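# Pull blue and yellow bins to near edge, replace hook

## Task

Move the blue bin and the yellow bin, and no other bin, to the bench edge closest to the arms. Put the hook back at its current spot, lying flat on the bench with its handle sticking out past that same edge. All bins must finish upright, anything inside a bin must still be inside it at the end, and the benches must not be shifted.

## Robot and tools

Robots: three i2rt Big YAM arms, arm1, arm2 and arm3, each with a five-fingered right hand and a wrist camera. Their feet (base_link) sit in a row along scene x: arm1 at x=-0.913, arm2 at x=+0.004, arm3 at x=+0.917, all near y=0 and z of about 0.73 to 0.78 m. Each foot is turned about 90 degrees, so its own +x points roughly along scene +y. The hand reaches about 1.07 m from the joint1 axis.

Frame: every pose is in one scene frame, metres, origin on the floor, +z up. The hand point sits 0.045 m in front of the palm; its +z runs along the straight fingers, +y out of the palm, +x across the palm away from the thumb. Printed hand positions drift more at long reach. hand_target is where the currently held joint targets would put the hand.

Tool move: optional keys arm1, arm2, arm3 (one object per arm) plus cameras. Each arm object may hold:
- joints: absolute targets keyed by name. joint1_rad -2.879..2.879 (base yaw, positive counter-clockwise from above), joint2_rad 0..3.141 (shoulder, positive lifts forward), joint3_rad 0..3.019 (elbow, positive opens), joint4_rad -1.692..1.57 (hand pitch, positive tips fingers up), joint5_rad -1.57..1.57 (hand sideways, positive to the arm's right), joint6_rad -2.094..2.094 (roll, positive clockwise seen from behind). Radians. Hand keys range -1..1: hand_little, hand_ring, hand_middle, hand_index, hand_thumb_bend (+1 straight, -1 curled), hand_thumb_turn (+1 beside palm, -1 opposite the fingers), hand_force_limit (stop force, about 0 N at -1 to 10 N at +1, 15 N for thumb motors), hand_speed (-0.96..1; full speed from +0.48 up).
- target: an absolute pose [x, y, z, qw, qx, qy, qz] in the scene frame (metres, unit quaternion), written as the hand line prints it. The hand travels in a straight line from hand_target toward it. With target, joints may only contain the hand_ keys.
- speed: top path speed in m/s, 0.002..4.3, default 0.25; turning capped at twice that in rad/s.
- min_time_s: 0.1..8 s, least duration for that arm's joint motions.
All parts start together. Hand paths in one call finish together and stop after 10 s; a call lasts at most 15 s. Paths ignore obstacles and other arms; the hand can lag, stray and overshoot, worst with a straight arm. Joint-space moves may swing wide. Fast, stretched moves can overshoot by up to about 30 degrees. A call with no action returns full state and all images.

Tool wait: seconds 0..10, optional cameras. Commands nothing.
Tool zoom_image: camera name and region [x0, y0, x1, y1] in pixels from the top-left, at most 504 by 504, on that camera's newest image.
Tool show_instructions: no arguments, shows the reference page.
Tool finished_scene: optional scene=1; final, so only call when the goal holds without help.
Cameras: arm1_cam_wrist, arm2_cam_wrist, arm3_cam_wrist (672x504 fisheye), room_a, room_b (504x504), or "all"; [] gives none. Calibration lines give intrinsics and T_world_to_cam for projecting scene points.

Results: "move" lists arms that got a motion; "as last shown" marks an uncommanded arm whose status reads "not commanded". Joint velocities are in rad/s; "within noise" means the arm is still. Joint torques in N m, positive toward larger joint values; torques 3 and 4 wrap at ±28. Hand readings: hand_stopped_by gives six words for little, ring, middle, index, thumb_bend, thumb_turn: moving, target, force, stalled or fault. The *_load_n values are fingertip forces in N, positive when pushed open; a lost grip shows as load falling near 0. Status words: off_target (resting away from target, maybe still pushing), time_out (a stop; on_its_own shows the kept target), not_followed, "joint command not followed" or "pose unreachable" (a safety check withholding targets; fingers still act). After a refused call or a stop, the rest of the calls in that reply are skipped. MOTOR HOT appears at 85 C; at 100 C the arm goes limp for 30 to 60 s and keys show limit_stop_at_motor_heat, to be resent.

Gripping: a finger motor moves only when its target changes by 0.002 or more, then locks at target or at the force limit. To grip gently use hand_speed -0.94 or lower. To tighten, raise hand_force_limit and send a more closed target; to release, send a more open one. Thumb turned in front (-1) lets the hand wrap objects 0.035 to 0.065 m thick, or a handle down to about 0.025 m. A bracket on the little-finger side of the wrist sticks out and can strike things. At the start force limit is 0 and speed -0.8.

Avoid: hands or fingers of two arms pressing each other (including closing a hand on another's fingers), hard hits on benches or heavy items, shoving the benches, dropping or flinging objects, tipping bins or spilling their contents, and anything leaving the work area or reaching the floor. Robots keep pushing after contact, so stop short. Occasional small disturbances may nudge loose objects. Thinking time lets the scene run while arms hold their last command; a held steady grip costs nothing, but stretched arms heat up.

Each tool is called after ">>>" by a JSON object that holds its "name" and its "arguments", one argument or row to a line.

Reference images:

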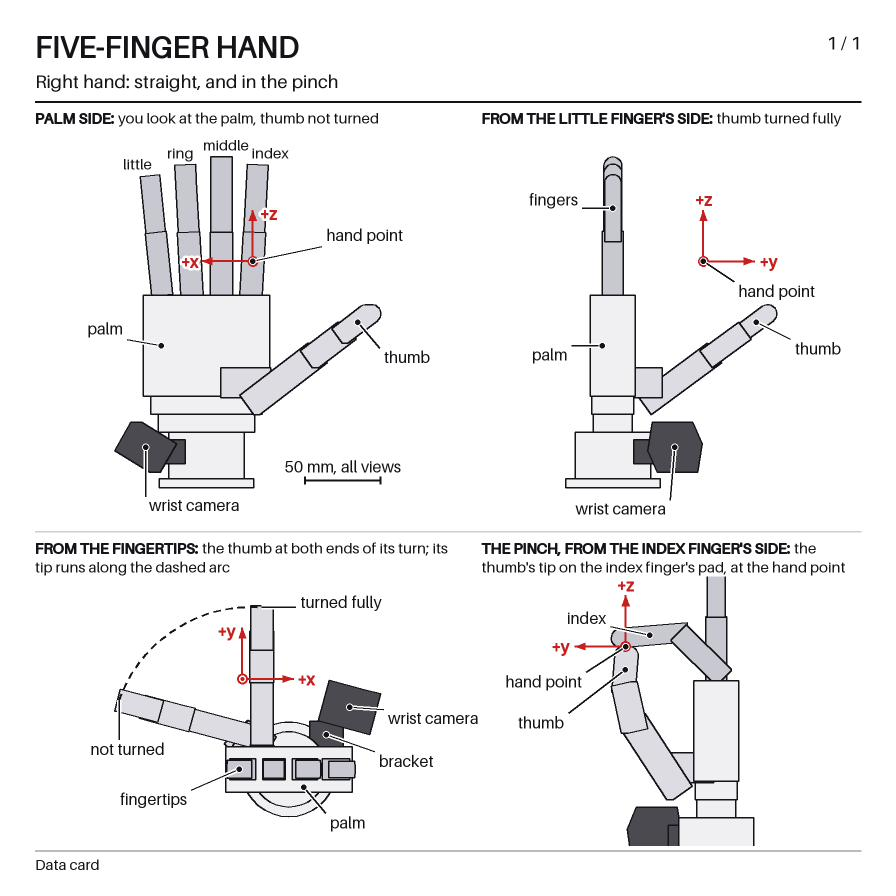

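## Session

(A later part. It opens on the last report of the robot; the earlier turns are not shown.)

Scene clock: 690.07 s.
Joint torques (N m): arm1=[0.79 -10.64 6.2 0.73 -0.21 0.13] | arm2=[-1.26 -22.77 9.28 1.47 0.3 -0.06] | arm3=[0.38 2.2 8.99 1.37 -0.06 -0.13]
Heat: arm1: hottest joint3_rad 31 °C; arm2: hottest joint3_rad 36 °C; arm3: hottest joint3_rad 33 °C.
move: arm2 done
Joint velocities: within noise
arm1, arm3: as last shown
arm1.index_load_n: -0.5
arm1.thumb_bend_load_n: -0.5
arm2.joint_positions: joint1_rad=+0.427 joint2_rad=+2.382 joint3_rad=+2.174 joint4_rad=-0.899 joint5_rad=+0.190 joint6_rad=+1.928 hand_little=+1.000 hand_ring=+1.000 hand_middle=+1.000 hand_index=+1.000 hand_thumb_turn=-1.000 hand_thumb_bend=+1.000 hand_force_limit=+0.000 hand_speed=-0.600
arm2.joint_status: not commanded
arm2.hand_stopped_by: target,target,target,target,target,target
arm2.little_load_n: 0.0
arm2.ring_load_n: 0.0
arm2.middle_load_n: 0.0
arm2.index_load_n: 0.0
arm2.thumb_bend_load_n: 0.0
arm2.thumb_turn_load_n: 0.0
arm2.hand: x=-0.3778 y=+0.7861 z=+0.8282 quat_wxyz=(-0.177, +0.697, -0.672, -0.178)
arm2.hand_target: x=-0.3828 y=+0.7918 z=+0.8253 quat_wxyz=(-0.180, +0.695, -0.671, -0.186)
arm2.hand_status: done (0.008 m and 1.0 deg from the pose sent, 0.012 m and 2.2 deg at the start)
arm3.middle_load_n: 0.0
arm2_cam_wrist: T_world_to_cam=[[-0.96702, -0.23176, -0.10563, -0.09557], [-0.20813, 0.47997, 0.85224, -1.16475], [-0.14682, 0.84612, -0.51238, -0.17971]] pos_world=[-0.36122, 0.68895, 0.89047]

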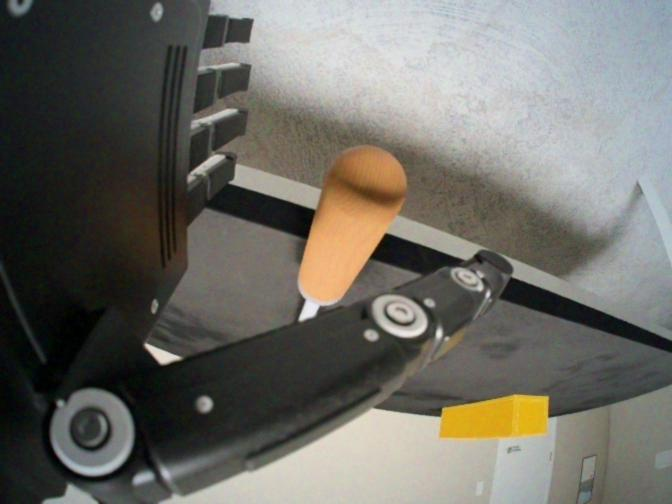

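>>> {"name": "move", "arguments": {
  "arm2": {"target": [-0.388, 0.791, 0.805, -0.1798, 0.6949, -0.6710, -0.1862], "speed": 0.08},
  "cameras": ["arm2_cam_wrist"]
}}

Scene clock: 694.93 s.
Joint torques (N m): arm1=[0.67 -10.52 6.22 0.7 -0.23 0.14] | arm2=[-0.97 -22.65 7.9 1.76 0.39 -0.01] | arm3=[-0.44 2.08 9.17 1.35 -0.07 -0.13]
Heat: arm1: hottest joint3_rad 31 °C; arm2: hottest joint3_rad 36 °C; arm3: hottest joint3_rad 33 °C.
move: arm2 off_target
Joint velocities: within noise
arm1.joint_positions: joint1_rad=-0.270 joint2_rad=+1.389 joint3_rad=+1.690 joint4_rad=-1.697 joint5_rad=-0.027 joint6_rad=+1.331 hand_little=+1.000 hand_ring=+1.000 hand_middle=+1.000 hand_index=+1.000 hand_thumb_turn=+1.000 hand_thumb_bend=+1.000 hand_force_limit=+0.000 hand_speed=-0.800
arm1.joint_status: not commanded
arm1.hand_stopped_by: target,target,target,target,target,target
arm1.little_load_n: 0.0
arm1.ring_load_n: 0.0
arm1.middle_load_n: 0.0
arm1.index_load_n: 0.0
arm1.thumb_bend_load_n: 0.0
arm1.thumb_turn_load_n: 0.0
arm1.hand: x=-0.8748 y=+0.4546 z=+1.1236 quat_wxyz=(-0.073, +0.703, -0.705, -0.057)
arm1.hand_target: x=-0.8799 y=+0.4500 z=+1.1194 quat_wxyz=(-0.065, +0.703, -0.706, -0.054)
arm1.hand_status: not commanded
arm2.joint_positions: joint1_rad=+0.427 joint2_rad=+2.404 joint3_rad=+2.174 joint4_rad=-0.865 joint5_rad=+0.191 joint6_rad=+1.929 hand_little=+1.000 hand_ring=+1.000 hand_middle=+1.000 hand_index=+1.000 hand_thumb_turn=-1.000 hand_thumb_bend=+1.000 hand_force_limit=+0.000 hand_speed=-0.600
arm2.joint_status: not commanded
arm2.hand_stopped_by: target,target,target,target,target,target
arm2.little_load_n: 0.0
arm2.ring_load_n: 0.0
arm2.middle_load_n: 0.0
arm2.index_load_n: 0.0
arm2.thumb_bend_load_n: 0.0
arm2.thumb_turn_load_n: 0.0
arm2.hand: x=-0.3797 y=+0.7913 z=+0.8151 quat_wxyz=(-0.179, +0.695, -0.671, -0.184)
arm2.hand_target: x=-0.3877 y=+0.7907 z=+0.8051 quat_wxyz=(-0.180, +0.695, -0.671, -0.186)
arm2.hand_status: off_target (0.013 m and 0.3 deg from the pose sent, 0.026 m and 1.0 deg at the start)
arm3.joint_positions: joint1_rad=-0.455 joint2_rad=+0.620 joint3_rad=+1.442 joint4_rad=-1.487 joint5_rad=-0.040 joint6_rad=-1.413 hand_little=+1.000 hand_ring=+1.000 hand_middle=+1.000 hand_index=+1.000 hand_thumb_turn=+1.000 hand_thumb_bend=+1.000 hand_force_limit=+0.000 hand_speed=-0.800
arm3.joint_status: not commanded
arm3.hand_stopped_by: target,target,target,target,target,target
arm3.little_load_n: 0.0
arm3.ring_load_n: 0.0
arm3.middle_load_n: 0.0
arm3.index_load_n: 0.0
arm3.thumb_bend_load_n: 0.0
arm3.thumb_turn_load_n: 0.0
arm3.hand: x=+1.0596 y=+0.1556 z=+1.2161 quat_wxyz=(-0.260, +0.810, +0.394, +0.349)
arm3.hand_target: x=+1.0594 y=+0.1554 z=+1.2264 quat_wxyz=(-0.266, +0.804, +0.392, +0.359)
arm3.hand_status: not commanded
arm2_cam_wrist: T_world_to_cam=[[-0.96777, -0.22929, -0.10418, -0.10103], [-0.20384, 0.47022, 0.85869, -1.1525], [-0.1479, 0.85224, -0.5018, -0.20495]] pos_world=[-0.36302, 0.69344, 0.87627]

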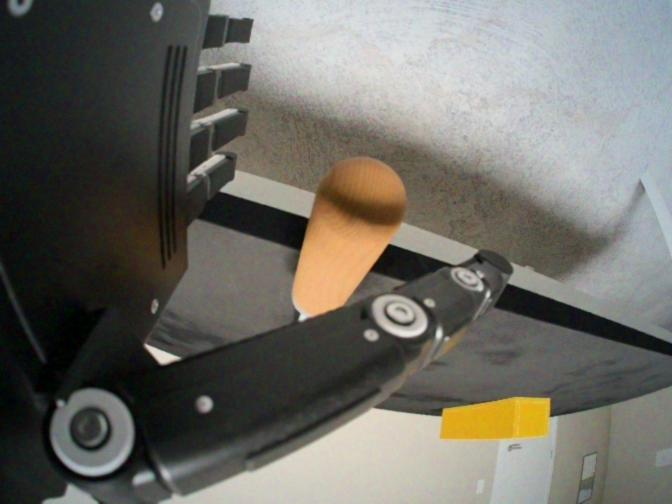

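>>> {"name": "move", "arguments": {
  "arm2": {"joints": {"hand_thumb_bend": 0.6, "hand_index": 0.2, "hand_middle": 0.2, "hand_force_limit": -0.3, "hand_speed": -0.7}},
  "cameras": ["arm2_cam_wrist"]
}}

>>> {"name": "move", "arguments": {
  "arm2": {"joints": {"hand_thumb_bend": -0.6, "hand_index": -0.9, "hand_middle": -0.9, "hand_force_limit": -0.3, "hand_speed": -0.85}},
  "cameras": ["arm2_cam_wrist"]
}}

Scene clock: 714.40 s.
Joint torques (N m): arm1=[0.5 -10.46 6.22 0.65 -0.19 0.11] | arm2=[-0.85 -22.3 8.01 1.81 0.32 -0.07] | arm3=[-0.44 2.43 9.2 1.33 -0.07 -0.11]
Heat: arm1: hottest joint3_rad 31 °C; arm2: hottest joint3_rad 35 °C; arm3: hottest joint3_rad 33 °C.
move: arm2 done
Joint velocities: within noise
arm1, arm3: as last shown
arm1.little_load_n: -0.5
arm1.ring_load_n: -0.5
arm2.joint_positions: joint1_rad=+0.427 joint2_rad=+2.404 joint3_rad=+2.174 joint4_rad=-0.865 joint5_rad=+0.193 joint6_rad=+1.929 hand_little=+1.000 hand_ring=+1.000 hand_middle=+0.200 hand_index=+0.200 hand_thumb_turn=-1.000 hand_thumb_bend=+0.600 hand_force_limit=-0.300 hand_speed=-0.700
arm2.joint_status: all done
arm2.hand_stopped_by: target,target,target,target,target,target
arm2.little_load_n: 0.0
arm2.ring_load_n: 0.0
arm2.middle_load_n: 0.0
arm2.index_load_n: 0.0
arm2.thumb_bend_load_n: 0.0
arm2.thumb_turn_load_n: 0.0
arm2.hand: x=-0.3794 y=+0.7914 z=+0.8148 quat_wxyz=(-0.180, +0.695, -0.672, -0.183)
arm2.hand_target: x=-0.3877 y=+0.7907 z=+0.8050 quat_wxyz=(-0.180, +0.695, -0.671, -0.186)
arm2.hand_status: not commanded
arm3.little_load_n: -0.5
arm2_cam_wrist: T_world_to_cam=[[-0.96797, -0.22798, -0.10512, -0.1011], [-0.20402, 0.47035, 0.85858, -1.15233], [-0.1463, 0.85253, -0.50179, -0.20479]] pos_world=[-0.36292, 0.69354, 0.87597]

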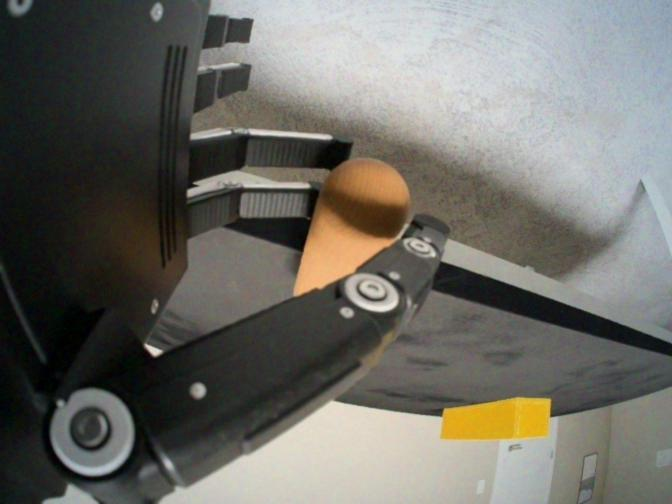

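Scene clock: 719.43 s.
Joint torques (N m): arm1=[0.67 -10.7 6.22 0.64 -0.22 0.11] | arm2=[-0.67 -22.53 7.9 1.59 0.32 0] | arm3=[-0.15 1.49 8.94 1.35 -0.08 -0.12]
Heat: arm1: hottest joint3_rad 31 °C; arm2: hottest joint3_rad 35 °C; arm3: hottest joint3_rad 33 °C.
move: arm2 off_target
Joint velocities: within noise
arm1, arm3: as last shown
arm1.little_load_n: 0.0
arm1.ring_load_n: 0.0
arm2.joint_positions: joint1_rad=+0.427 joint2_rad=+2.406 joint3_rad=+2.174 joint4_rad=-0.865 joint5_rad=+0.193 joint6_rad=+1.932 hand_little=+1.000 hand_ring=+1.000 hand_middle=-0.020 hand_index=+0.092 hand_thumb_turn=-1.000 hand_thumb_bend=+0.527 hand_force_limit=-0.300 hand_speed=-0.850
arm2.joint_status: hand_middle off_target (ended at -0.020, target -0.900); hand_index off_target (ended at +0.092, target -0.900); hand_thumb_bend off_target (ended at +0.527, target -0.600); the others done
arm2.hand_stopped_by: target,target,force,force,force,target
arm2.little_load_n: 0.0
arm2.ring_load_n: 0.0
arm2.middle_load_n: 4.0
arm2.index_load_n: 4.5
arm2.thumb_bend_load_n: 6.5
arm2.thumb_turn_load_n: -0.5
arm2.hand: x=-0.3792 y=+0.7914 z=+0.8129 quat_wxyz=(-0.179, +0.694, -0.673, -0.182)
arm2.hand_target: x=-0.3877 y=+0.7907 z=+0.8053 quat_wxyz=(-0.180, +0.695, -0.671, -0.186)
arm2.hand_status: not commanded
arm3.little_load_n: 0.0
arm3.ring_load_n: 0.5
arm2_cam_wrist: T_world_to_cam=[[-0.96856, -0.2257, -0.10465, -0.10338], [-0.20279, 0.47257, 0.85765, -1.15109], [-0.14412, 0.8519, -0.50348, -0.20308]] pos_world=[-0.36282, 0.69364, 0.87417]

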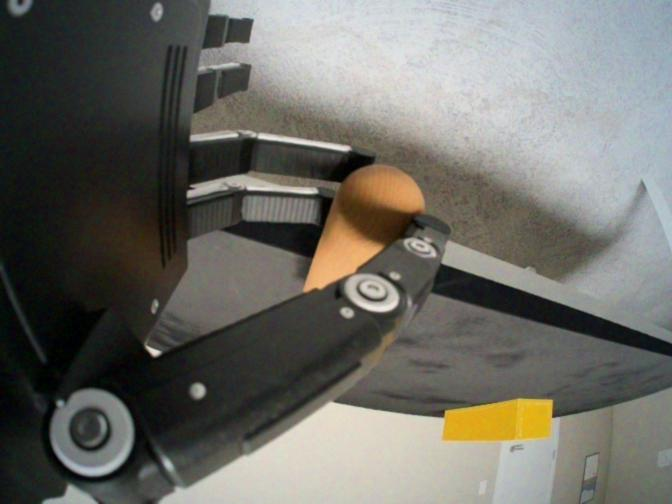

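>>> {"name": "move", "arguments": {
  "arm2": {"target": [-0.386, 0.742, 0.828, -0.1798, 0.6949, -0.6710, -0.1862], "speed": 0.06},
  "cameras": ["arm2_cam_wrist","room_a"]
}}

Scene clock: 729.90 s.
Joint torques (N m): arm1=[0.73 -10.52 6.2 0.76 -0.19 0.11] | arm2=[-0.85 -25.88 7.83 2.07 0.35 -0.03] | arm3=[-0.5 1.73 9.05 1.55 -0.07 -0.09]
Heat: arm1: hottest joint3_rad 31 °C; arm2: hottest joint3_rad 34 °C; arm3: hottest joint3_rad 33 °C.
move: arm2 off_target
Joint velocities: within noise
arm1, arm3: as last shown
arm2.joint_positions: joint1_rad=+0.456 joint2_rad=+2.295 joint3_rad=+1.931 joint4_rad=-0.801 joint5_rad=+0.203 joint6_rad=+1.952 hand_little=+1.000 hand_ring=+1.000 hand_middle=-0.020 hand_index=+0.091 hand_thumb_turn=-1.000 hand_thumb_bend=+0.525 hand_force_limit=-0.300 hand_speed=-0.850
arm2.joint_status: not commanded
arm2.hand_stopped_by: target,target,force,force,force,target
arm2.little_load_n: 0.0
arm2.ring_load_n: 0.0
arm2.middle_load_n: 0.0
arm2.index_load_n: 1.5
arm2.thumb_bend_load_n: 0.0
arm2.thumb_turn_load_n: 0.0
arm2.hand: x=-0.3750 y=+0.7336 z=+0.7893 quat_wxyz=(-0.169, +0.704, -0.673, -0.154)
arm2.hand_target: x=-0.3857 y=+0.7411 z=+0.8279 quat_wxyz=(-0.179, +0.695, -0.671, -0.186)
arm2.hand_status: off_target (0.041 m and 4.0 deg from the pose sent, 0.052 m and 0.5 deg at the start)
arm3.ring_load_n: 0.0
arm2_cam_wrist: T_world_to_cam=[[-0.96394, -0.23808, -0.11893, -0.09276], [-0.22974, 0.51881, 0.82344, -1.11973], [-0.13434, 0.82107, -0.5548, -0.09823]] pos_world=[-0.35985, 0.63951, 0.8565]

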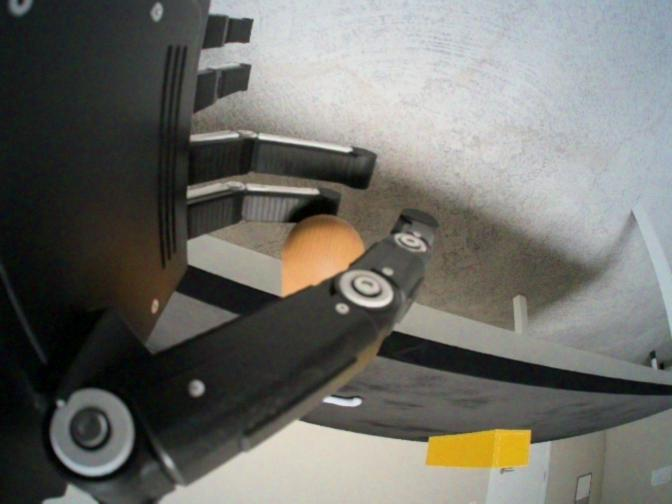

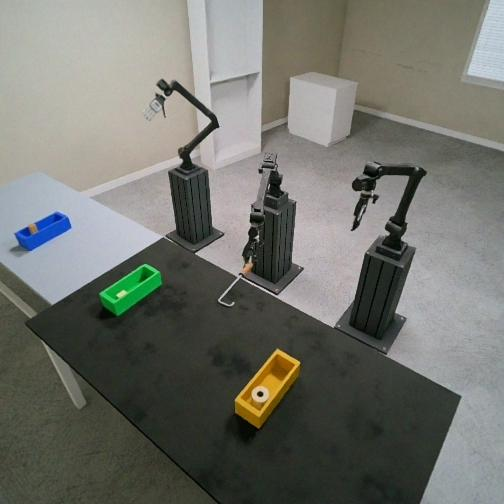

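>>> {"name": "move", "arguments": {
  "arm2": {"joints": {"hand_thumb_bend": 1, "hand_index": 1, "hand_middle": 1, "hand_speed": -0.6}},
  "cameras": ["arm2_cam_wrist", "room_a","room_b"]
}}

>>> {"name": "zoom_image", "arguments": {
  "camera": "room_a",
  "region": [180, 220, 300, 320]
}}

>>> {"name": "zoom_image", "arguments": {
  "camera": "room_b",
  "region": [130, 170, 280, 290]
}}

Scene clock: 740.20 s.
Joint torques (N m): arm1=[0.62 -10.7 6.22 0.76 -0.2 0.13] | arm2=[-0.5 -25.17 8.02 1.69 0.34 0.02] | arm3=[-0.62 2.32 9.06 1.46 -0.05 -0.14]
Heat: arm1: hottest joint3_rad 31 °C; arm2: hottest joint3_rad 34 °C; arm3: hottest joint3_rad 33 °C.
move: arm2 done
Joint velocities: within noise
arm1, arm3: as last shown
arm1.ring_load_n: -0.5
arm2.joint_positions: joint1_rad=+0.456 joint2_rad=+2.285 joint3_rad=+1.931 joint4_rad=-0.795 joint5_rad=+0.203 joint6_rad=+1.954 hand_little=+1.000 hand_ring=+1.000 hand_middle=+1.000 hand_index=+1.000 hand_thumb_turn=-1.000 hand_thumb_bend=+1.000 hand_force_limit=-0.300 hand_speed=-0.600
arm2.joint_status: all done
arm2.hand_stopped_by: target,target,target,target,target,target
arm2.little_load_n: 0.0
arm2.ring_load_n: 0.0
arm2.middle_load_n: 0.0
arm2.index_load_n: 0.0
arm2.thumb_bend_load_n: 0.0
arm2.thumb_turn_load_n: 0.0
arm2.hand: x=-0.3761 y=+0.7360 z=+0.7984 quat_wxyz=(-0.171, +0.701, -0.673, -0.161)
arm2.hand_target: x=-0.3856 y=+0.7411 z=+0.8281 quat_wxyz=(-0.179, +0.695, -0.671, -0.186)
arm2.hand_status: not commanded
arm2_cam_wrist: T_world_to_cam=[[-0.96526, -0.23469, -0.11485, -0.09847], [-0.22238, 0.50716, 0.83267, -1.12473], [-0.13717, 0.82928, -0.54173, -0.11284]] pos_world=[-0.36064, 0.64089, 0.86409]

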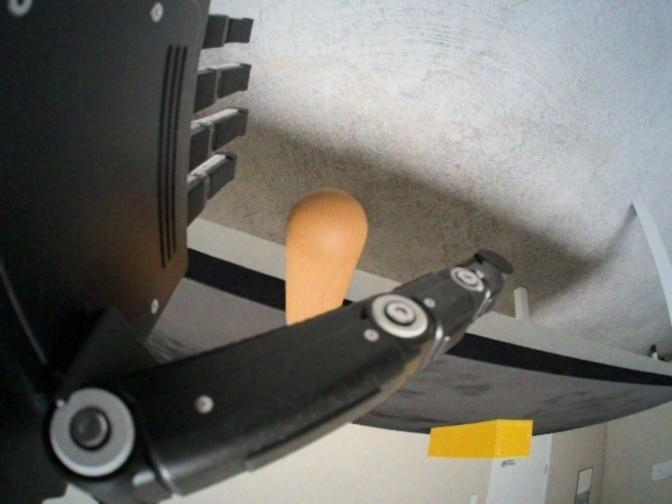

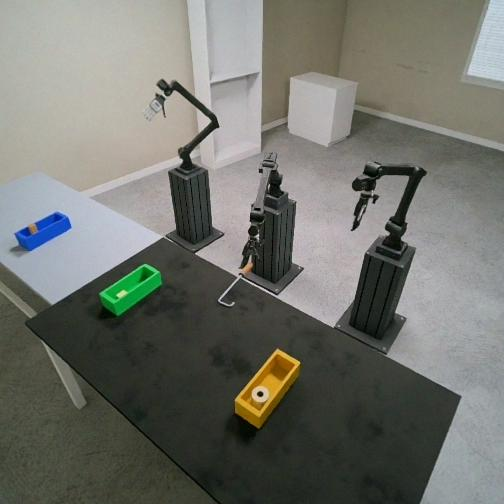

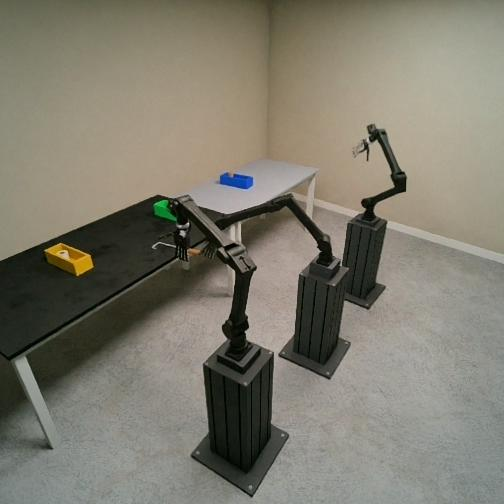

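Scaled by 4.200 from the camera's image (finer frame: 720x720).

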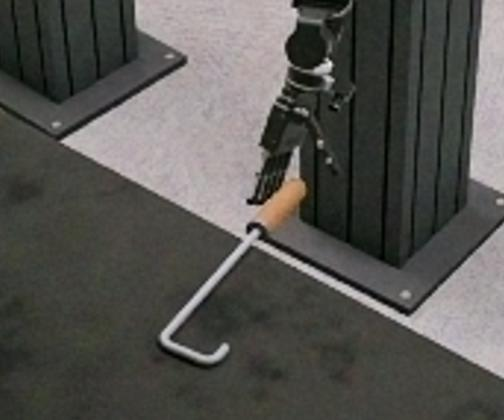

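Scaled by 3.360 from the camera's image (finer frame: 720x720).

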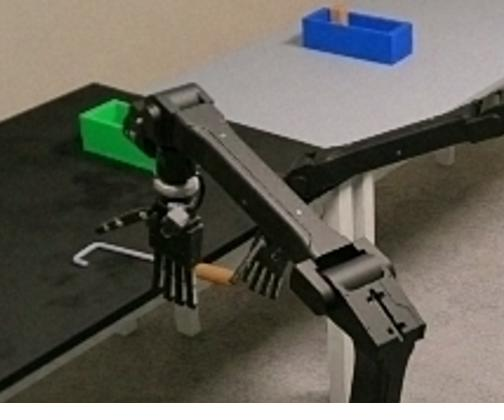

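>>> {"name": "move", "arguments": {
  "arm2": {"target": [-0.385, 0.787, 0.845, -0.1798, 0.6949, -0.6710, -0.1862], "speed": 0.08},
  "cameras": ["arm2_cam_wrist"]
}}

Scene clock: 764.73 s.
Joint torques (N m): arm1=[0.5 -10.58 6.23 0.75 -0.2 0.13] | arm2=[-2.32 -22.95 11.64 0.58 0.09 -0.16] | arm3=[-0.44 2.08 9.09 1.4 -0.06 -0.15]
Heat: arm1: hottest joint3_rad 31 °C; arm2: hottest joint2_rad 34 °C; arm3: hottest joint3_rad 33 °C.
move: arm2 off_target
Joint velocities: within noise
arm1, arm3: as last shown
arm1.ring_load_n: 0.0
arm1.middle_load_n: -0.5
arm2.joint_positions: joint1_rad=+0.446 joint2_rad=+2.357 joint3_rad=+2.138 joint4_rad=-0.896 joint5_rad=+0.198 joint6_rad=+1.944 hand_little=+1.000 hand_ring=+1.000 hand_middle=+1.000 hand_index=+1.000 hand_thumb_turn=-1.000 hand_thumb_bend=+1.000 hand_force_limit=-0.300 hand_speed=-0.600
arm2.joint_status: not commanded
arm2.hand_stopped_by: target,target,target,target,target,target
arm2.little_load_n: 0.0
arm2.ring_load_n: 0.0
arm2.middle_load_n: 0.0
arm2.index_load_n: 0.0
arm2.thumb_bend_load_n: 0.0
arm2.thumb_turn_load_n: 0.0
arm2.hand: x=-0.3872 y=+0.7732 z=+0.8312 quat_wxyz=(-0.176, +0.698, -0.672, -0.176)
arm2.hand_target: x=-0.3847 y=+0.7861 z=+0.8451 quat_wxyz=(-0.180, +0.695, -0.671, -0.187)
arm2.hand_status: off_target (0.020 m and 1.3 deg from the pose sent, 0.070 m and 3.1 deg at the start)
arm3.index_load_n: -0.5
arm2_cam_wrist: T_world_to_cam=[[-0.96665, -0.23284, -0.1066, -0.10558], [-0.21013, 0.48323, 0.8499, -1.16453], [-0.14638, 0.84396, -0.51605, -0.16375]] pos_world=[-0.37073, 0.67636, 0.89397]

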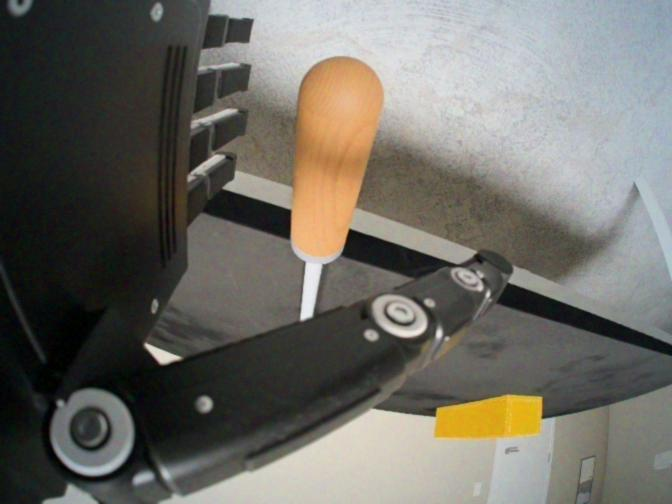

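>>> {"name": "move", "arguments": {
  "arm2": {"target": [-0.378, 0.796, 0.818, -0.1798, 0.6949, -0.6710, -0.1862], "speed": 0.08},
  "cameras": ["arm2_cam_wrist"]
}}

Scene clock: 783.93 s.
Joint torques (N m): arm1=[0.91 -10.4 6.16 0.76 -0.23 0.12] | arm2=[-1.96 -22.18 11.25 1.68 0.15 -0.14] | arm3=[-0.73 1.85 8.91 1.36 -0.09 -0.15]
Heat: arm1: hottest joint3_rad 31 °C; arm2: hottest joint3_rad 35 °C; arm3: hottest joint3_rad 33 °C.
move: arm2 off_target
Joint velocities: within noise
arm1, arm3: as last shown
arm1.middle_load_n: 0.0
arm2.joint_positions: joint1_rad=+0.433 joint2_rad=+2.394 joint3_rad=+2.139 joint4_rad=-0.884 joint5_rad=+0.192 joint6_rad=+1.932 hand_little=+1.000 hand_ring=+1.000 hand_middle=+1.000 hand_index=+1.000 hand_thumb_turn=-1.000 hand_thumb_bend=+1.000 hand_force_limit=-0.300 hand_speed=-0.600
arm2.joint_status: not commanded
arm2.hand_stopped_by: target,target,target,target,target,target
arm2.little_load_n: 0.0
arm2.ring_load_n: 0.0
arm2.middle_load_n: 0.0
arm2.index_load_n: 0.0
arm2.thumb_bend_load_n: 0.0
arm2.thumb_turn_load_n: 0.0
arm2.hand: x=-0.3776 y=+0.7766 z=+0.8012 quat_wxyz=(-0.171, +0.701, -0.673, -0.164)
arm2.hand_target: x=-0.3773 y=+0.7947 z=+0.8185 quat_wxyz=(-0.180, +0.695, -0.671, -0.186)
arm2.hand_status: off_target (0.026 m and 2.8 deg from the pose sent, 0.028 m and 1.3 deg at the start)
arm3.index_load_n: 0.0
arm2_cam_wrist: T_world_to_cam=[[-0.96553, -0.23506, -0.11182, -0.09233], [-0.2195, 0.50433, 0.83515, -1.14666], [-0.13992, 0.8309, -0.53854, -0.15007]] pos_world=[-0.36184, 0.68129, 0.86649]

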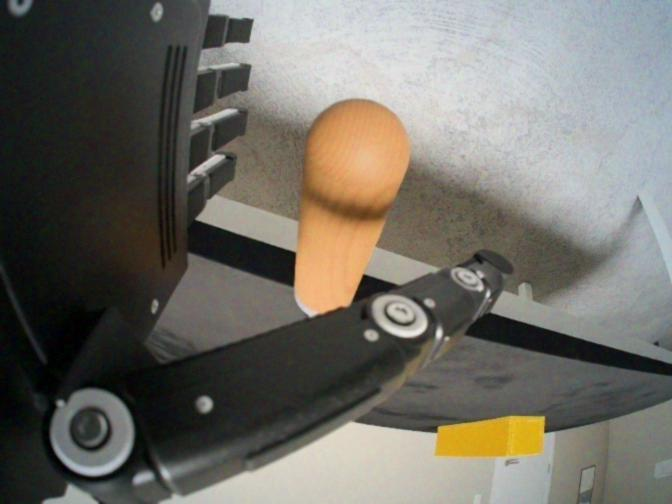

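>>> {"name": "move", "arguments": {
  "arm2": {"joints": {"hand_thumb_bend": 0.6, "hand_index": 0.2, "hand_middle": 0.2, "hand_ring": 0.2, "hand_little": 0.2, "hand_force_limit": -0.3, "hand_speed": -0.7}}
}}

>>> {"name": "move", "arguments": {
  "arm2": {"joints": {"hand_thumb_bend": -0.8, "hand_index": -0.9, "hand_middle": -0.9, "hand_ring": -0.9, "hand_little": -0.9, "hand_force_limit": 0.0, "hand_speed": -0.85}},
  "cameras": ["arm2_cam_wrist"]
}}

Scene clock: 798.70 s.
Joint torques (N m): arm1=[0.56 -10.58 6.23 0.73 -0.21 0.11] | arm2=[-2.02 -23.77 11.26 1.58 0.07 -0.11] | arm3=[-0.26 1.26 8.94 1.36 -0.1 -0.17]
Heat: arm1: hottest joint3_rad 31 °C; arm2: hottest joint3_rad 35 °C; arm3: hottest joint3_rad 33 °C.
move: arm2 done
Joint velocities: within noise
arm1, arm3: as last shown
arm1.thumb_bend_load_n: -0.5
arm2.joint_positions: joint1_rad=+0.433 joint2_rad=+2.395 joint3_rad=+2.139 joint4_rad=-0.884 joint5_rad=+0.191 joint6_rad=+1.931 hand_little=+0.200 hand_ring=+0.200 hand_middle=+0.200 hand_index=+0.200 hand_thumb_turn=-1.000 hand_thumb_bend=+0.600 hand_force_limit=-0.300 hand_speed=-0.700
arm2.joint_status: all done
arm2.hand_stopped_by: target,target,target,target,target,target
arm2.little_load_n: 0.0
arm2.ring_load_n: 0.0
arm2.middle_load_n: 0.0
arm2.index_load_n: 0.0
arm2.thumb_bend_load_n: 0.0
arm2.thumb_turn_load_n: 0.0
arm2.hand: x=-0.3776 y=+0.7764 z=+0.8005 quat_wxyz=(-0.171, +0.701, -0.672, -0.164)
arm2.hand_target: x=-0.3773 y=+0.7947 z=+0.8187 quat_wxyz=(-0.180, +0.695, -0.671, -0.186)
arm2.hand_status: not commanded
pictures: none

Scene clock: 804.53 s.
Joint torques (N m): arm1=[0.73 -10.34 6.15 0.75 -0.2 0.12] | arm2=[-2.37 -23.18 11.26 1.7 0.16 -0.17] | arm3=[-0.62 2.2 8.91 1.32 -0.05 -0.17]
Heat: arm1: hottest joint3_rad 31 °C; arm2: hottest joint3_rad 35 °C; arm3: hottest joint3_rad 33 °C.
move: arm2 off_target
Joint velocities: within noise
arm1.joint_positions: joint1_rad=-0.270 joint2_rad=+1.389 joint3_rad=+1.690 joint4_rad=-1.697 joint5_rad=-0.027 joint6_rad=+1.331 hand_little=+1.000 hand_ring=+1.000 hand_middle=+1.000 hand_index=+1.000 hand_thumb_turn=+1.000 hand_thumb_bend=+1.000 hand_force_limit=+0.000 hand_speed=-0.800
arm1.joint_status: not commanded
arm1.hand_stopped_by: target,target,target,target,target,target
arm1.little_load_n: 0.0
arm1.ring_load_n: 0.0
arm1.middle_load_n: 0.0
arm1.index_load_n: 0.0
arm1.thumb_bend_load_n: 0.0
arm1.thumb_turn_load_n: 0.0
arm1.hand: x=-0.8748 y=+0.4546 z=+1.1236 quat_wxyz=(-0.073, +0.703, -0.705, -0.057)
arm1.hand_target: x=-0.8799 y=+0.4500 z=+1.1194 quat_wxyz=(-0.065, +0.703, -0.706, -0.054)
arm1.hand_status: not commanded
arm2.joint_positions: joint1_rad=+0.433 joint2_rad=+2.397 joint3_rad=+2.139 joint4_rad=-0.884 joint5_rad=+0.190 joint6_rad=+1.931 hand_little=-0.900 hand_ring=-0.145 hand_middle=-0.005 hand_index=+0.080 hand_thumb_turn=-1.000 hand_thumb_bend=+0.508 hand_force_limit=+0.000 hand_speed=-0.850
arm2.joint_status: hand_ring off_target (ended at -0.145, target -0.900); hand_middle off_target (ended at -0.005, target -0.900); hand_index off_target (ended at +0.080, target -0.900); hand_thumb_bend off_target (ended at +0.508, target -0.800); the others done
arm2.hand_stopped_by: target,force,force,force,force,target
arm2.little_load_n: 0.5
arm2.ring_load_n: 5.0
arm2.middle_load_n: 5.0
arm2.index_load_n: 4.5
arm2.thumb_bend_load_n: 10.5
arm2.thumb_turn_load_n: -0.5
arm2.hand: x=-0.3777 y=+0.7761 z=+0.7989 quat_wxyz=(-0.170, +0.702, -0.672, -0.163)
arm2.hand_target: x=-0.3773 y=+0.7947 z=+0.8187 quat_wxyz=(-0.180, +0.695, -0.671, -0.186)
arm2.hand_status: not commanded
arm3.joint_positions: joint1_rad=-0.455 joint2_rad=+0.620 joint3_rad=+1.442 joint4_rad=-1.487 joint5_rad=-0.040 joint6_rad=-1.413 hand_little=+1.000 hand_ring=+1.000 hand_middle=+1.000 hand_index=+1.000 hand_thumb_turn=+1.000 hand_thumb_bend=+1.000 hand_force_limit=+0.000 hand_speed=-0.800
arm3.joint_status: not commanded
arm3.hand_stopped_by: target,target,target,target,target,target
arm3.little_load_n: 0.0
arm3.ring_load_n: 0.0
arm3.middle_load_n: 0.0
arm3.index_load_n: 0.0
arm3.thumb_bend_load_n: 0.0
arm3.thumb_turn_load_n: 0.0
arm3.hand: x=+1.0596 y=+0.1556 z=+1.2161 quat_wxyz=(-0.260, +0.810, +0.394, +0.349)
arm3.hand_target: x=+1.0594 y=+0.1554 z=+1.2264 quat_wxyz=(-0.266, +0.804, +0.392, +0.359)
arm3.hand_status: not commanded
arm2_cam_wrist: T_world_to_cam=[[-0.96498, -0.23721, -0.11202, -0.09076], [-0.22123, 0.50636, 0.83346, -1.14545], [-0.14098, 0.82905, -0.54111, -0.14789]] pos_world=[-0.36184, 0.68109, 0.86449]

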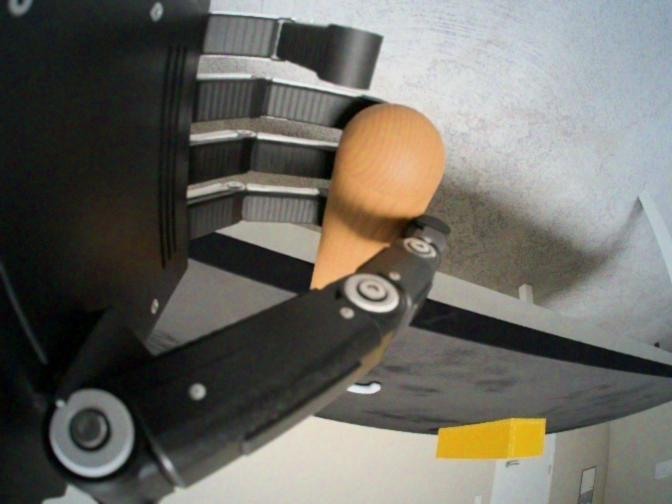

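>>> {"name": "move", "arguments": {
  "arm2": {"target": [-0.379, 0.785, 0.875, -0.1798, 0.6949, -0.6710, -0.1862], "speed": 0.06},
  "cameras": ["arm2_cam_wrist","room_a","room_b"]
}}

>>> {"name": "zoom_image", "arguments": {
  "camera": "room_a",
  "region": [180, 220, 300, 320]
}}

>>> {"name": "zoom_image", "arguments": {
  "camera": "room_b",
  "region": [130, 170, 280, 290]
}}

Scene clock: 841.10 s.
Joint torques (N m): arm1=[0.79 -10.4 6.22 0.73 -0.22 0.15] | arm2=[-1.38 -27.93 11.86 0.59 0.29 -0.04] | arm3=[-0.03 2.26 9.01 1.28 -0.1 -0.17]
Heat: arm1: hottest joint3_rad 31 °C; arm2: hottest joint3_rad 36 °C; arm3: hottest joint3_rad 33 °C.
move: arm2 off_target
Joint velocities: within noise
arm1, arm3: as last shown
arm2.joint_positions: joint1_rad=+0.433 joint2_rad=+2.376 joint3_rad=+2.139 joint4_rad=-0.944 joint5_rad=+0.190 joint6_rad=+1.931 hand_little=-0.900 hand_ring=-0.144 hand_middle=-0.005 hand_index=+0.080 hand_thumb_turn=-1.000 hand_thumb_bend=+0.508 hand_force_limit=+0.000 hand_speed=-0.850
arm2.joint_status: not commanded
arm2.hand_stopped_by: target,force,force,force,force,target
arm2.little_load_n: 0.0
arm2.ring_load_n: 5.5
arm2.middle_load_n: 5.0
arm2.index_load_n: 4.0
arm2.thumb_bend_load_n: 10.0
arm2.thumb_turn_load_n: 0.0
arm2.hand: x=-0.3729 y=+0.7659 z=+0.8077 quat_wxyz=(-0.163, +0.706, -0.674, -0.145)
arm2.hand_target: x=-0.3777 y=+0.7823 z=+0.8748 quat_wxyz=(-0.180, +0.695, -0.671, -0.186)
arm2.hand_status: off_target (0.070 m and 5.2 deg from the pose sent, 0.077 m and 3.0 deg at the start)
arm2_cam_wrist: T_world_to_cam=[[-0.96318, -0.24082, -0.11957, -0.07803], [-0.23449, 0.5348, 0.81179, -1.15576], [-0.13155, 0.80993, -0.57158, -0.09114]] pos_world=[-0.35816, 0.67313, 0.87681]

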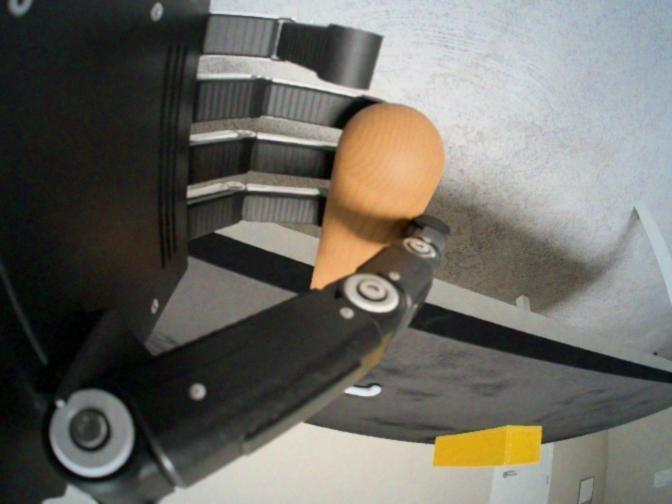

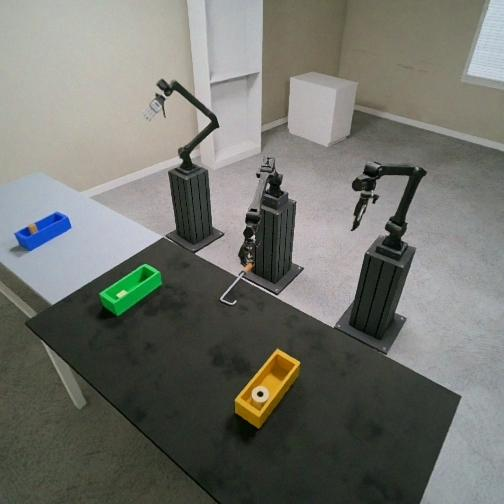

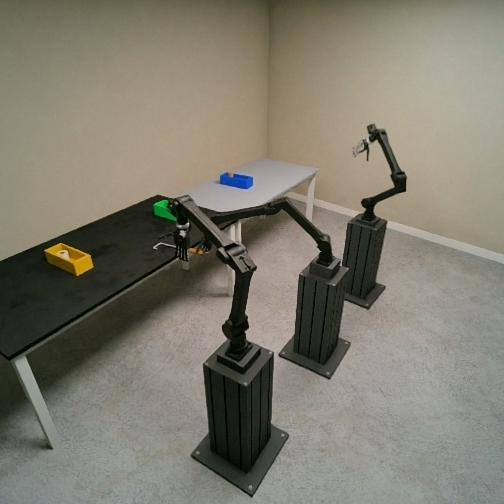

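Scaled by 4.200 from the camera's image (finer frame: 720x720).

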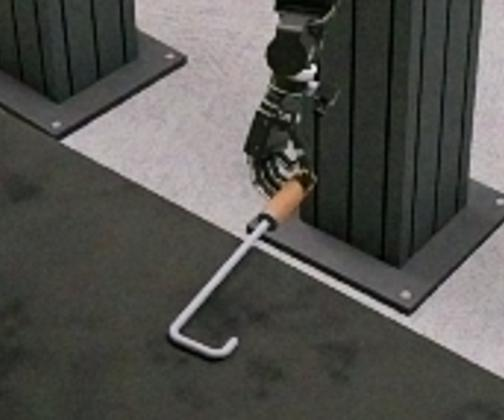

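Scaled by 3.360 from the camera's image (finer frame: 720x720).

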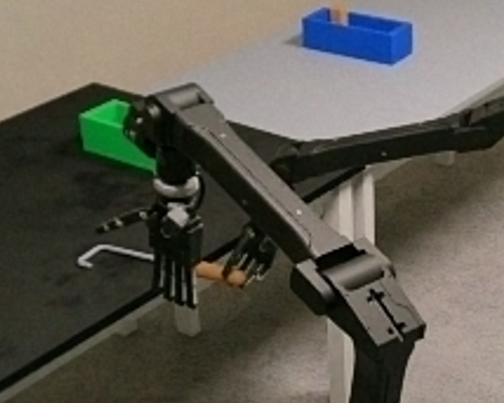

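>>> {"name": "wait", "arguments": {
  "seconds": 1
}}

Scene clock: 848.67 s.
Joint torques (N m): arm1=[0.38 -10.4 6.19 0.64 -0.22 0.14] | arm2=[-1.61 -27.99 12.07 0.57 0.33 -0.07] | arm3=[0.32 2.43 8.88 1.62 -0.03 -0.13]
Heat: arm1: hottest joint3_rad 31 °C; arm2: hottest joint3_rad 36 °C; arm3: hottest joint3_rad 33 °C.
Joint velocities: within noise
arm1.joint_positions: joint1_rad=-0.270 joint2_rad=+1.389 joint3_rad=+1.690 joint4_rad=-1.697 joint5_rad=-0.027 joint6_rad=+1.331 hand_little=+1.000 hand_ring=+1.000 hand_middle=+1.000 hand_index=+1.000 hand_thumb_turn=+1.000 hand_thumb_bend=+1.000 hand_force_limit=+0.000 hand_speed=-0.800
arm1.joint_status: not commanded
arm1.hand_stopped_by: target,target,target,target,target,target
arm1.little_load_n: 0.0
arm1.ring_load_n: 0.0
arm1.middle_load_n: 0.0
arm1.index_load_n: 0.0
arm1.thumb_bend_load_n: -0.5
arm1.thumb_turn_load_n: 0.0
arm1.hand: x=-0.8748 y=+0.4546 z=+1.1236 quat_wxyz=(-0.073, +0.703, -0.705, -0.057)
arm1.hand_target: x=-0.8799 y=+0.4500 z=+1.1194 quat_wxyz=(-0.065, +0.703, -0.706, -0.054)
arm1.hand_status: not commanded
arm2.joint_positions: joint1_rad=+0.433 joint2_rad=+2.376 joint3_rad=+2.139 joint4_rad=-0.944 joint5_rad=+0.190 joint6_rad=+1.931 hand_little=-0.900 hand_ring=-0.144 hand_middle=-0.005 hand_index=+0.080 hand_thumb_turn=-1.000 hand_thumb_bend=+0.508 hand_force_limit=+0.000 hand_speed=-0.850
arm2.joint_status: not commanded
arm2.hand_stopped_by: target,force,force,force,force,target
arm2.little_load_n: 0.0
arm2.ring_load_n: 5.5
arm2.middle_load_n: 5.0
arm2.index_load_n: 4.5
arm2.thumb_bend_load_n: 9.5
arm2.thumb_turn_load_n: 0.0
arm2.hand: x=-0.3729 y=+0.7659 z=+0.8077 quat_wxyz=(-0.163, +0.706, -0.674, -0.145)
arm2.hand_target: x=-0.3777 y=+0.7823 z=+0.8748 quat_wxyz=(-0.180, +0.695, -0.671, -0.186)
arm2.hand_status: off_target (0.070 m and 5.2 deg from the pose sent, 0.077 m and 3.0 deg at the start)
arm3.joint_positions: joint1_rad=-0.455 joint2_rad=+0.620 joint3_rad=+1.442 joint4_rad=-1.487 joint5_rad=-0.040 joint6_rad=-1.413 hand_little=+1.000 hand_ring=+1.000 hand_middle=+1.000 hand_index=+1.000 hand_thumb_turn=+1.000 hand_thumb_bend=+1.000 hand_force_limit=+0.000 hand_speed=-0.800
arm3.joint_status: not commanded
arm3.hand_stopped_by: target,target,target,target,target,target
arm3.little_load_n: 0.0
arm3.ring_load_n: 0.0
arm3.middle_load_n: 0.0
arm3.index_load_n: 0.0
arm3.thumb_bend_load_n: 0.0
arm3.thumb_turn_load_n: 0.0
arm3.hand: x=+1.0596 y=+0.1556 z=+1.2161 quat_wxyz=(-0.260, +0.810, +0.394, +0.349)
arm3.hand_target: x=+1.0594 y=+0.1554 z=+1.2264 quat_wxyz=(-0.266, +0.804, +0.392, +0.359)
arm3.hand_status: not commanded
wait: 1.00 s; at rest from the start
pictures: none

>>> {"name": "move", "arguments": {
  "arm2": {"target": [-0.42, 0.780, 0.91, -0.1798, 0.6949, -0.6710, -0.1862], "speed": 0.08},
  "cameras": ["arm2_cam_wrist","room_a","room_b"]
}}

>>> {"name": "zoom_image", "arguments": {
  "camera": "room_b",
  "region": [130, 170, 280, 290]
}}

Scene clock: 859.27 s.
Joint torques (N m): arm1=[0.44 -10.29 6.2 0.7 -0.22 0.11] | arm2=[-0.62 -24.76 13.04 0.98 0.34 0.06] | arm3=[-0.21 2.2 9.05 1.57 -0.08 -0.15]
Heat: arm1: hottest joint3_rad 31 °C; arm2: hottest joint3_rad 37 °C; arm3: hottest joint3_rad 33 °C.
move: arm2 off_target
Joint velocities: within noise
arm1, arm3: as last shown
arm1.thumb_bend_load_n: 0.0
arm2.joint_positions: joint1_rad=+0.472 joint2_rad=+2.384 joint3_rad=+2.319 joint4_rad=-1.095 joint5_rad=+0.210 joint6_rad=+1.965 hand_little=-0.900 hand_ring=-0.145 hand_middle=-0.004 hand_index=+0.079 hand_thumb_turn=-1.000 hand_thumb_bend=+0.508 hand_force_limit=+0.000 hand_speed=-0.850
arm2.joint_status: not commanded
arm2.hand_stopped_by: target,force,force,force,force,target
arm2.little_load_n: 0.0
arm2.ring_load_n: 0.0
arm2.middle_load_n: 8.0
arm2.index_load_n: 0.0
arm2.thumb_bend_load_n: 4.0
arm2.thumb_turn_load_n: 2.0
arm2.hand: x=-0.4064 y=+0.7683 z=+0.8741 quat_wxyz=(-0.170, +0.703, -0.672, -0.157)
arm2.hand_target: x=-0.4190 y=+0.7778 z=+0.9103 quat_wxyz=(-0.180, +0.695, -0.671, -0.187)
arm2.hand_status: off_target (0.040 m and 3.6 deg from the pose sent, 0.113 m and 5.2 deg at the start)
arm2_cam_wrist: T_world_to_cam=[[-0.9639, -0.2385, -0.1184, -0.1049], [-0.22848, 0.51245, 0.82776, -1.21309], [-0.13675, 0.82493, -0.54844, -0.09342]] pos_world=[-0.39105, 0.6737, 0.9405]

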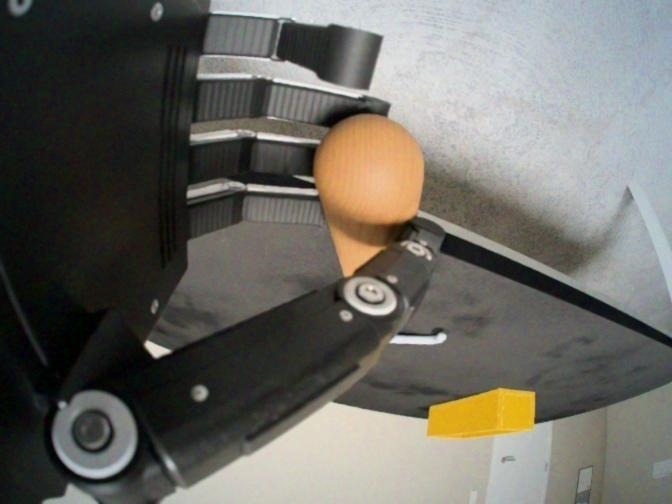

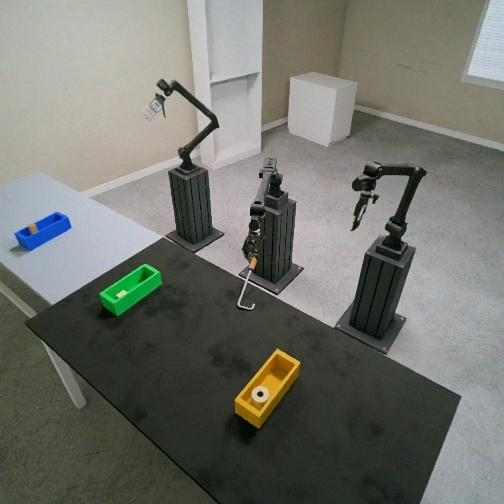

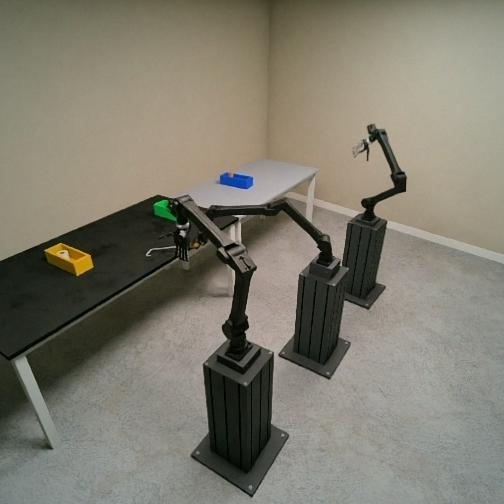

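Scaled by 3.360 from the camera's image (finer frame: 720x720).

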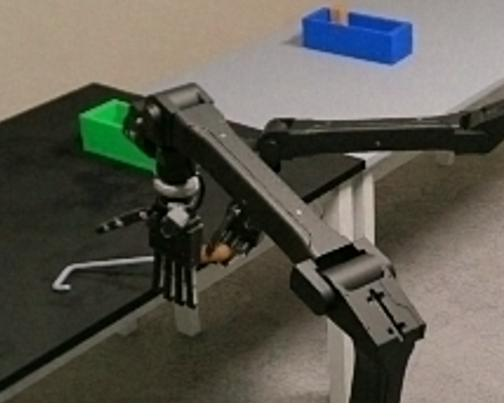

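>>> {"name": "move", "arguments": {
  "arm2": {"target": [-0.46, 0.80, 0.89, -0.1953, 0.6337, -0.7290, -0.1698], "speed": 0.08},
  "cameras": ["arm2_cam_wrist","room_a"]
}}

>>> {"name": "zoom_image", "arguments": {
  "camera": "room_a",
  "region": [180, 220, 300, 320]
}}

Scene clock: 882.40 s.
Joint torques (N m): arm1=[0.5 -10.34 6.2 0.7 -0.22 0.13] | arm2=[-1.03 -26.17 13.04 0.68 0.52 0.07] | arm3=[-0.32 2.37 9.11 1.39 -0.09 -0.14]
Heat: arm1: hottest joint3_rad 31 °C; arm2: hottest joint3_rad 37 °C; arm3: hottest joint3_rad 33 °C.
move: arm2 off_target
Joint velocities: within noise
arm1, arm3: as last shown
arm2.joint_positions: joint1_rad=+0.530 joint2_rad=+2.689 joint3_rad=+2.853 joint4_rad=-1.355 joint5_rad=+0.304 joint6_rad=+2.150 hand_little=-0.900 hand_ring=-0.145 hand_middle=-0.005 hand_index=+0.079 hand_thumb_turn=-1.000 hand_thumb_bend=+0.506 hand_force_limit=+0.000 hand_speed=-0.850
arm2.joint_status: not commanded
arm2.hand_stopped_by: target,force,force,force,force,target
arm2.little_load_n: 0.0
arm2.ring_load_n: 0.0
arm2.middle_load_n: 4.5
arm2.index_load_n: 0.0
arm2.thumb_bend_load_n: 2.0
arm2.thumb_turn_load_n: 0.0
arm2.hand: x=-0.4481 y=+0.7941 z=+0.8562 quat_wxyz=(-0.191, +0.652, -0.718, -0.150)
arm2.hand_target: x=-0.4588 y=+0.7979 z=+0.8900 quat_wxyz=(-0.197, +0.642, -0.719, -0.180)
arm2.hand_status: off_target (0.036 m and 3.3 deg from the pose sent, 0.064 m and 10.8 deg at the start; a joint's target at an end of its range on 48 of 77 steps)
arm2_cam_wrist: T_world_to_cam=[[-0.98711, -0.09573, -0.12824, -0.25648], [-0.15946, 0.52106, 0.83849, -1.20613], [-0.01344, 0.84814, -0.5296, -0.10959]] pos_world=[-0.44698, 0.69685, 0.9204]

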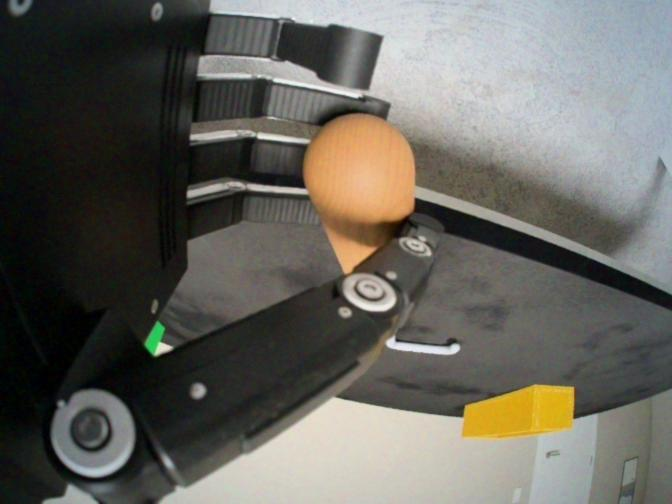

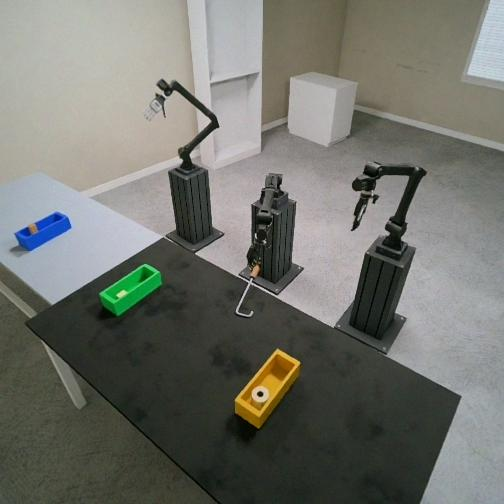

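Scaled by 4.200 from the camera's image (finer frame: 720x720).

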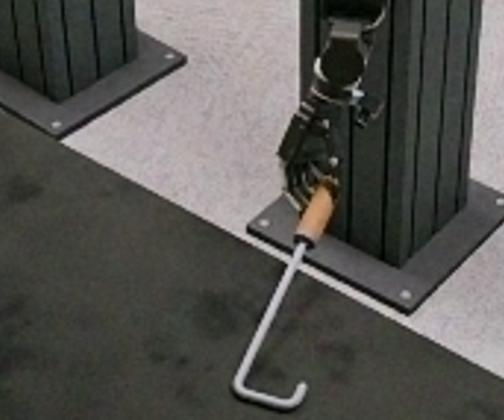

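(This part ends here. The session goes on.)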